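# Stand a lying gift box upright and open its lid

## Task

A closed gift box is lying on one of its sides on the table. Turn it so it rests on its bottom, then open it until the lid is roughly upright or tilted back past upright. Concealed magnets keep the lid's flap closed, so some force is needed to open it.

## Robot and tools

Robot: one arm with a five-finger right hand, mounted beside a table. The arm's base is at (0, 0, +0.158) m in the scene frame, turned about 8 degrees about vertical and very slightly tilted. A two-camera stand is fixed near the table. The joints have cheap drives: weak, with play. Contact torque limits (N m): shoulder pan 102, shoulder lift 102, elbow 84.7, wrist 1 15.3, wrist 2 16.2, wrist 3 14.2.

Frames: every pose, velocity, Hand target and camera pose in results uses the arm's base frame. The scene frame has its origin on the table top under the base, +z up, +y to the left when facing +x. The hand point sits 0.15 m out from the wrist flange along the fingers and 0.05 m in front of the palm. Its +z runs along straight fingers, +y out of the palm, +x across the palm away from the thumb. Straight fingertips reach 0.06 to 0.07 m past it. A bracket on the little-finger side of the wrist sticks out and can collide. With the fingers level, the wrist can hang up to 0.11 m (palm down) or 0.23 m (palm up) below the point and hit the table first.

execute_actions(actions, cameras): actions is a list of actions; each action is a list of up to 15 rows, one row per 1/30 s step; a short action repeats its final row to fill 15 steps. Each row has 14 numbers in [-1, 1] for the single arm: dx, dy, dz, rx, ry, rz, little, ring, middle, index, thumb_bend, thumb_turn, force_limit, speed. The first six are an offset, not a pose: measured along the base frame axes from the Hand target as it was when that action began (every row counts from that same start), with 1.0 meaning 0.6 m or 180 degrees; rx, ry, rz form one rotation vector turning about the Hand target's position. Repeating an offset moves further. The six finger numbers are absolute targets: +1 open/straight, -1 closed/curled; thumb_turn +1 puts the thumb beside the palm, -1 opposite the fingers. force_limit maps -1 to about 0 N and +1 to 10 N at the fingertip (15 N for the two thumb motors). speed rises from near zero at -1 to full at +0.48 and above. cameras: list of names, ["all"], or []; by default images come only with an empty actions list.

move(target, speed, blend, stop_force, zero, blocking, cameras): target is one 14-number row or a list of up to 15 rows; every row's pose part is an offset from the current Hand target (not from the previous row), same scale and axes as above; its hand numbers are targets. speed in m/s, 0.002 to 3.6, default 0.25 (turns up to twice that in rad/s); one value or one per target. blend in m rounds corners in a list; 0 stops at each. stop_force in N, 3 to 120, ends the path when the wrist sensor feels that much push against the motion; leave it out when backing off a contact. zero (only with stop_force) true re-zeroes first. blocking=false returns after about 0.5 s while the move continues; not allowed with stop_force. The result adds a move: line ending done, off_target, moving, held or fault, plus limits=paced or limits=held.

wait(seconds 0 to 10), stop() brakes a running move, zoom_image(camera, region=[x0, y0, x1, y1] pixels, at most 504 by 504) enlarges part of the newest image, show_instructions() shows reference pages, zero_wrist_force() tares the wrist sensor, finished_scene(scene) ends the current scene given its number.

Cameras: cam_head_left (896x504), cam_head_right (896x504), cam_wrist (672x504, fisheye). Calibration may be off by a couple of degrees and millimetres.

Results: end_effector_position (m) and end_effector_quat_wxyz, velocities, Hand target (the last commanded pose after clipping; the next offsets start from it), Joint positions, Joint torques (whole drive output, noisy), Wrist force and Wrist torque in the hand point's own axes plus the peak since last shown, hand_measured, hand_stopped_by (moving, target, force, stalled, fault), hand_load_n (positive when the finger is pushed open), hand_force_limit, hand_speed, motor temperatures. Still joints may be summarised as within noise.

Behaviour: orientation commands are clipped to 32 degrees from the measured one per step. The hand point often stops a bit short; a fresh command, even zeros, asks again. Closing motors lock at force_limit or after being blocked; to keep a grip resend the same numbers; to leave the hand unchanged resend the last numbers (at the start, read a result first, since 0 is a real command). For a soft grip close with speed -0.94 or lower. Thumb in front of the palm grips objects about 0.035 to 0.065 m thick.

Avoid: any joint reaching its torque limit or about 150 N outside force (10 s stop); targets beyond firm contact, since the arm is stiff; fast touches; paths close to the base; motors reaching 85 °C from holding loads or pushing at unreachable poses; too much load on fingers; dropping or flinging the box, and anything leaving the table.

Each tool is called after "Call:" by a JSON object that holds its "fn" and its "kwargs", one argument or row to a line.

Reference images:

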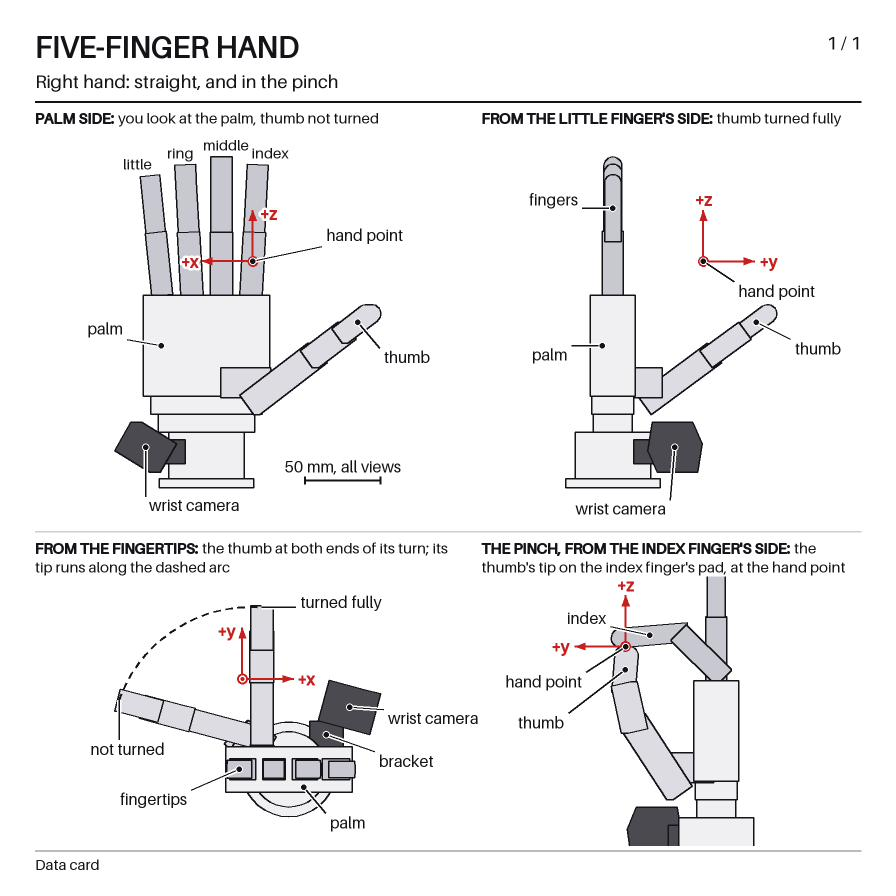

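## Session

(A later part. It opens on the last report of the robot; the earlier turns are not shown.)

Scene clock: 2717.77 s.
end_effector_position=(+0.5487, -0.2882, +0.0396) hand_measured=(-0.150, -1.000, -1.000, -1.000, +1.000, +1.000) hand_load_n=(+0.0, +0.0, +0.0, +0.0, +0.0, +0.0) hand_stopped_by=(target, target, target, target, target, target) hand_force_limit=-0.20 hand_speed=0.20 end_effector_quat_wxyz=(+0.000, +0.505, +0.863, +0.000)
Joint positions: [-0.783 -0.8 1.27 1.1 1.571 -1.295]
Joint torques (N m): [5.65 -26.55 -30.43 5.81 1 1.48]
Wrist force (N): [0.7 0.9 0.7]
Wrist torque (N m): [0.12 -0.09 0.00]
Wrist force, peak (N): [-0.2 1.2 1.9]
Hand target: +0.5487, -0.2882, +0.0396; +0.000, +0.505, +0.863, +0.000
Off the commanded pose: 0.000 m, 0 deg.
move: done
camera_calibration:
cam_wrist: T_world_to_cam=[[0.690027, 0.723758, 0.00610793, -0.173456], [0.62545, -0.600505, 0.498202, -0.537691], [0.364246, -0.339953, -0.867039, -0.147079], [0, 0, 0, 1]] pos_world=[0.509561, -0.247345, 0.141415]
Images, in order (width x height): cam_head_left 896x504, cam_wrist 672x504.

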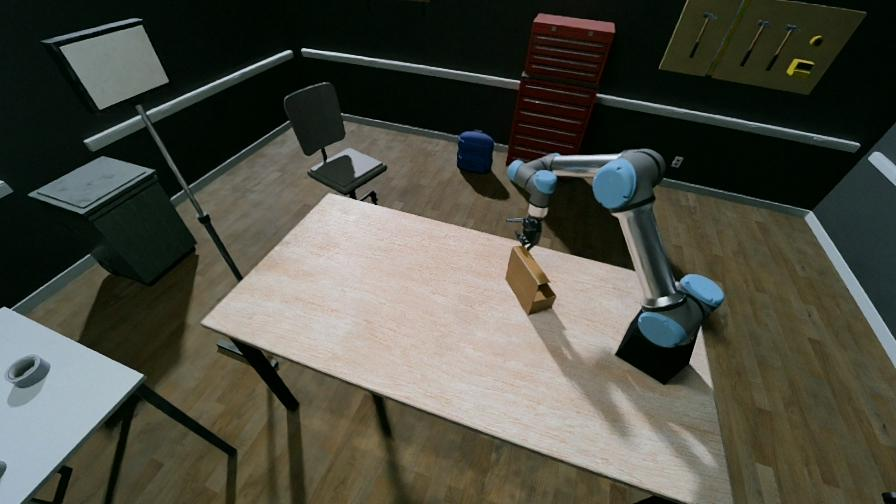

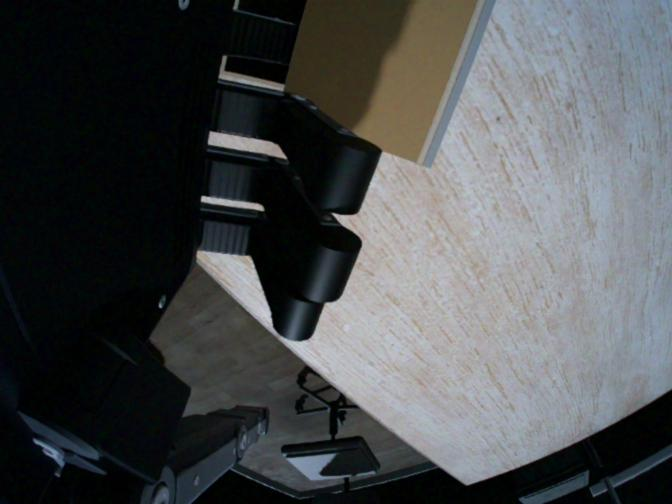

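Call:
{"fn": "move", "kwargs": {
  "target": [0.0581,0.0326,-0.0167,0,0,0,-0.15,-1,-1,-1,1,1,-0.2,0.2],
  "speed": 0.06,
  "cameras": ["cam_wrist","cam_head_left"]
}}

Call:
{"fn": "zoom_image", "kwargs": {
  "camera": "cam_head_left",
  "region": [472, 200, 612, 330]
}}

Scene clock: 2725.40 s.
end_effector_position=(+0.5835, -0.2687, +0.0296) hand_measured=(-0.150, -1.000, -1.000, -1.000, +1.000, +1.000) hand_load_n=(+0.0, -0.5, +0.0, +0.0, +0.0, +0.0) hand_stopped_by=(target, target, target, target, target, target) hand_force_limit=-0.20 hand_speed=0.20 end_effector_quat_wxyz=(+0.000, +0.505, +0.863, +0.000)
Joint positions: [-0.715 -0.741 1.189 1.123 1.571 -1.227]
Joint torques (N m): [6.33 -25.6 -30.2 5.48 0.95 1.65]
Wrist force (N): [1.1 0.7 0.6]
Wrist torque (N m): [0.05 -0.08 0.01]
Wrist force, peak (N): [1.1 0.9 1.3]
Hand target: +0.5836, -0.2686, +0.0295; +0.000, +0.505, +0.863, +0.000
Off the commanded pose: 0.000 m, 0 deg.
move: done
camera_calibration:
cam_wrist: T_world_to_cam=[[0.690027, 0.723758, 0.00610793, -0.211594], [0.62545, -0.600505, 0.498202, -0.542705], [0.364246, -0.339953, -0.867039, -0.161762], [0, 0, 0, 1]] pos_world=[0.544361, -0.227745, 0.131415]
Images, in order (width x height): cam_head_left 896x504, cam_wrist 672x504.

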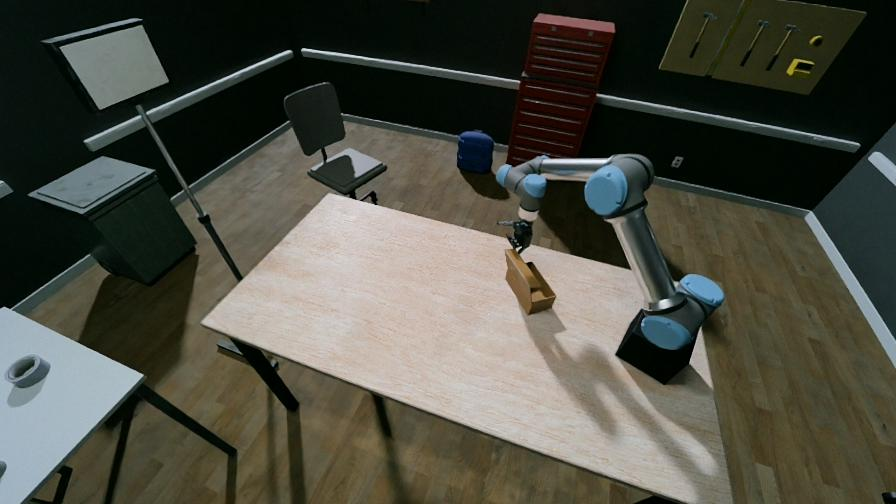

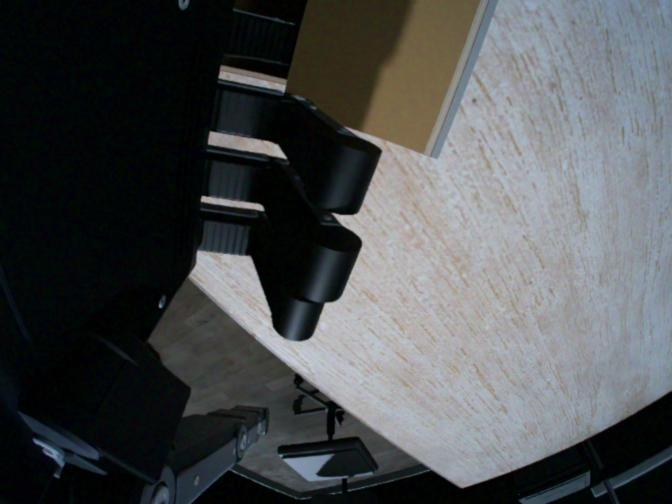

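Scaled by 3.600 from the camera's 896x504 image, which has a finer 1280x720 frame.

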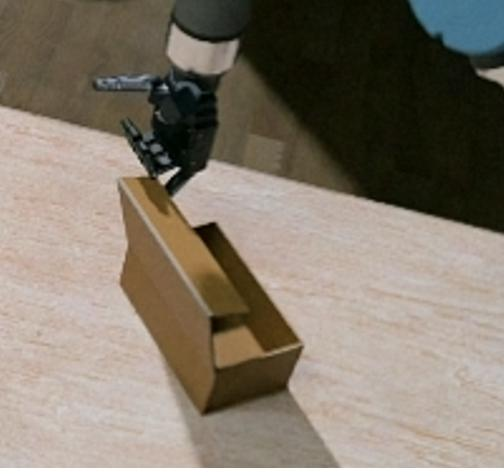

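Call:
{"fn": "move", "kwargs": {
  "target": [
    [-0.0291,-0.0163,0,0,0,0,-0.15,-1,-1,-1,1,1,-0.2,0.2],
    [0.0380,-0.1670,0.03,0,0,0,-0.15,-1,-1,-1,1,1,-0.2,0.2]
  ],
  "speed": 0.1,
  "blend": [0.005,0],
  "cameras": ["cam_wrist","cam_head_left"]
}}

Call:
{"fn": "zoom_image", "kwargs": {
  "camera": "cam_head_left",
  "region": [472, 200, 612, 330]
}}

Scene clock: 2733.80 s.
end_effector_position=(+0.6064, -0.3688, +0.0475) hand_measured=(-0.150, -1.000, -1.000, -1.000, +1.000, +1.000) hand_load_n=(+0.0, +0.0, +0.0, +0.5, +0.0, +0.0) hand_stopped_by=(target, target, target, target, target, target) hand_force_limit=-0.20 hand_speed=0.20 end_effector_quat_wxyz=(+0.000, +0.505, +0.863, +0.000)
Joint positions: [-0.809 -0.565 0.802 1.333 1.571 -1.321]
Joint torques (N m): [-7.4 -32.59 -34.23 5.82 0.97 -1.29]
Wrist force (N): [0.6 1.0 0.6]
Wrist torque (N m): [0.09 -0.10 0.08]
Wrist force, peak (N): [2.3 3.9 1.1]
Hand target: +0.6064, -0.3688, +0.0475; +0.000, +0.505, +0.863, +0.000
Off the commanded pose: 0.000 m, 0 deg.
move: done
camera_calibration:
cam_wrist: T_world_to_cam=[[0.690027, 0.723758, 0.00610793, -0.154985], [0.62545, -0.600505, 0.498202, -0.626166], [0.364246, -0.339953, -0.867039, -0.18856], [0, 0, 0, 1]] pos_world=[0.567261, -0.327945, 0.149415]
Images, in order (width x height): cam_head_left 896x504, cam_wrist 672x504.

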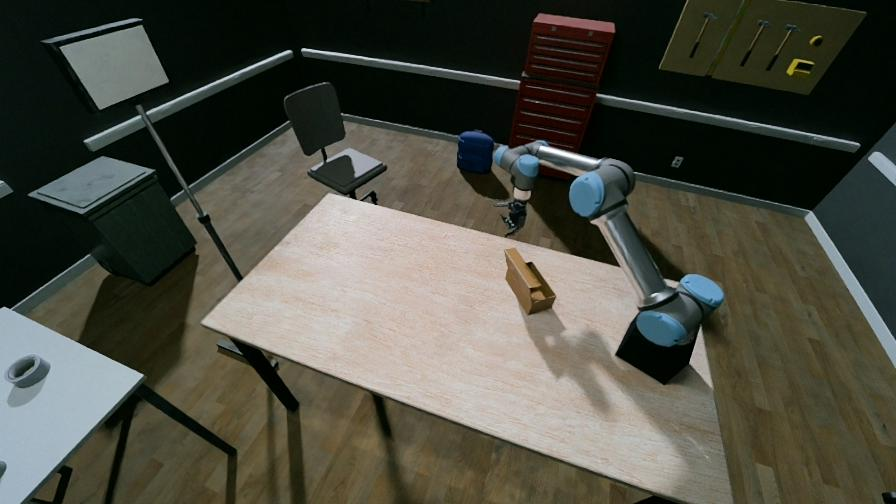

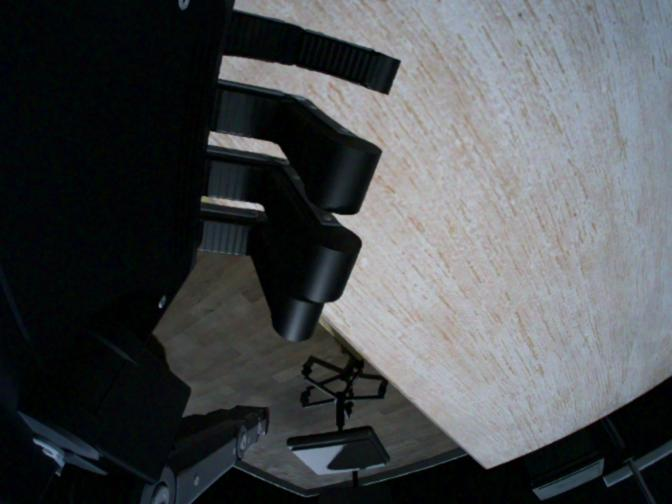

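Scaled by 3.600 from the camera's 896x504 image, which has a finer 1280x720 frame.

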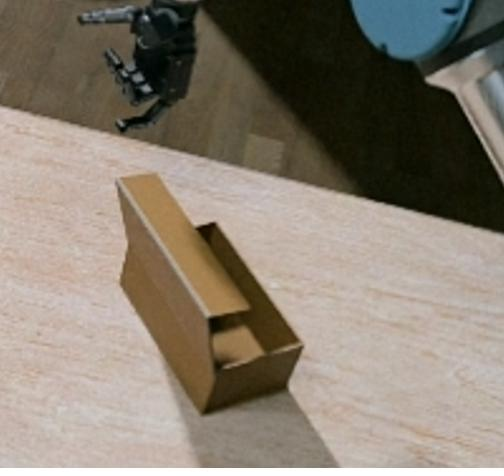

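The lid stays open past vertical, with the hand clear. Finishing scene 1.

Call:
{"fn": "finished_scene", "kwargs": {
  "scene": 1
}}

The scene is finished: the task was done.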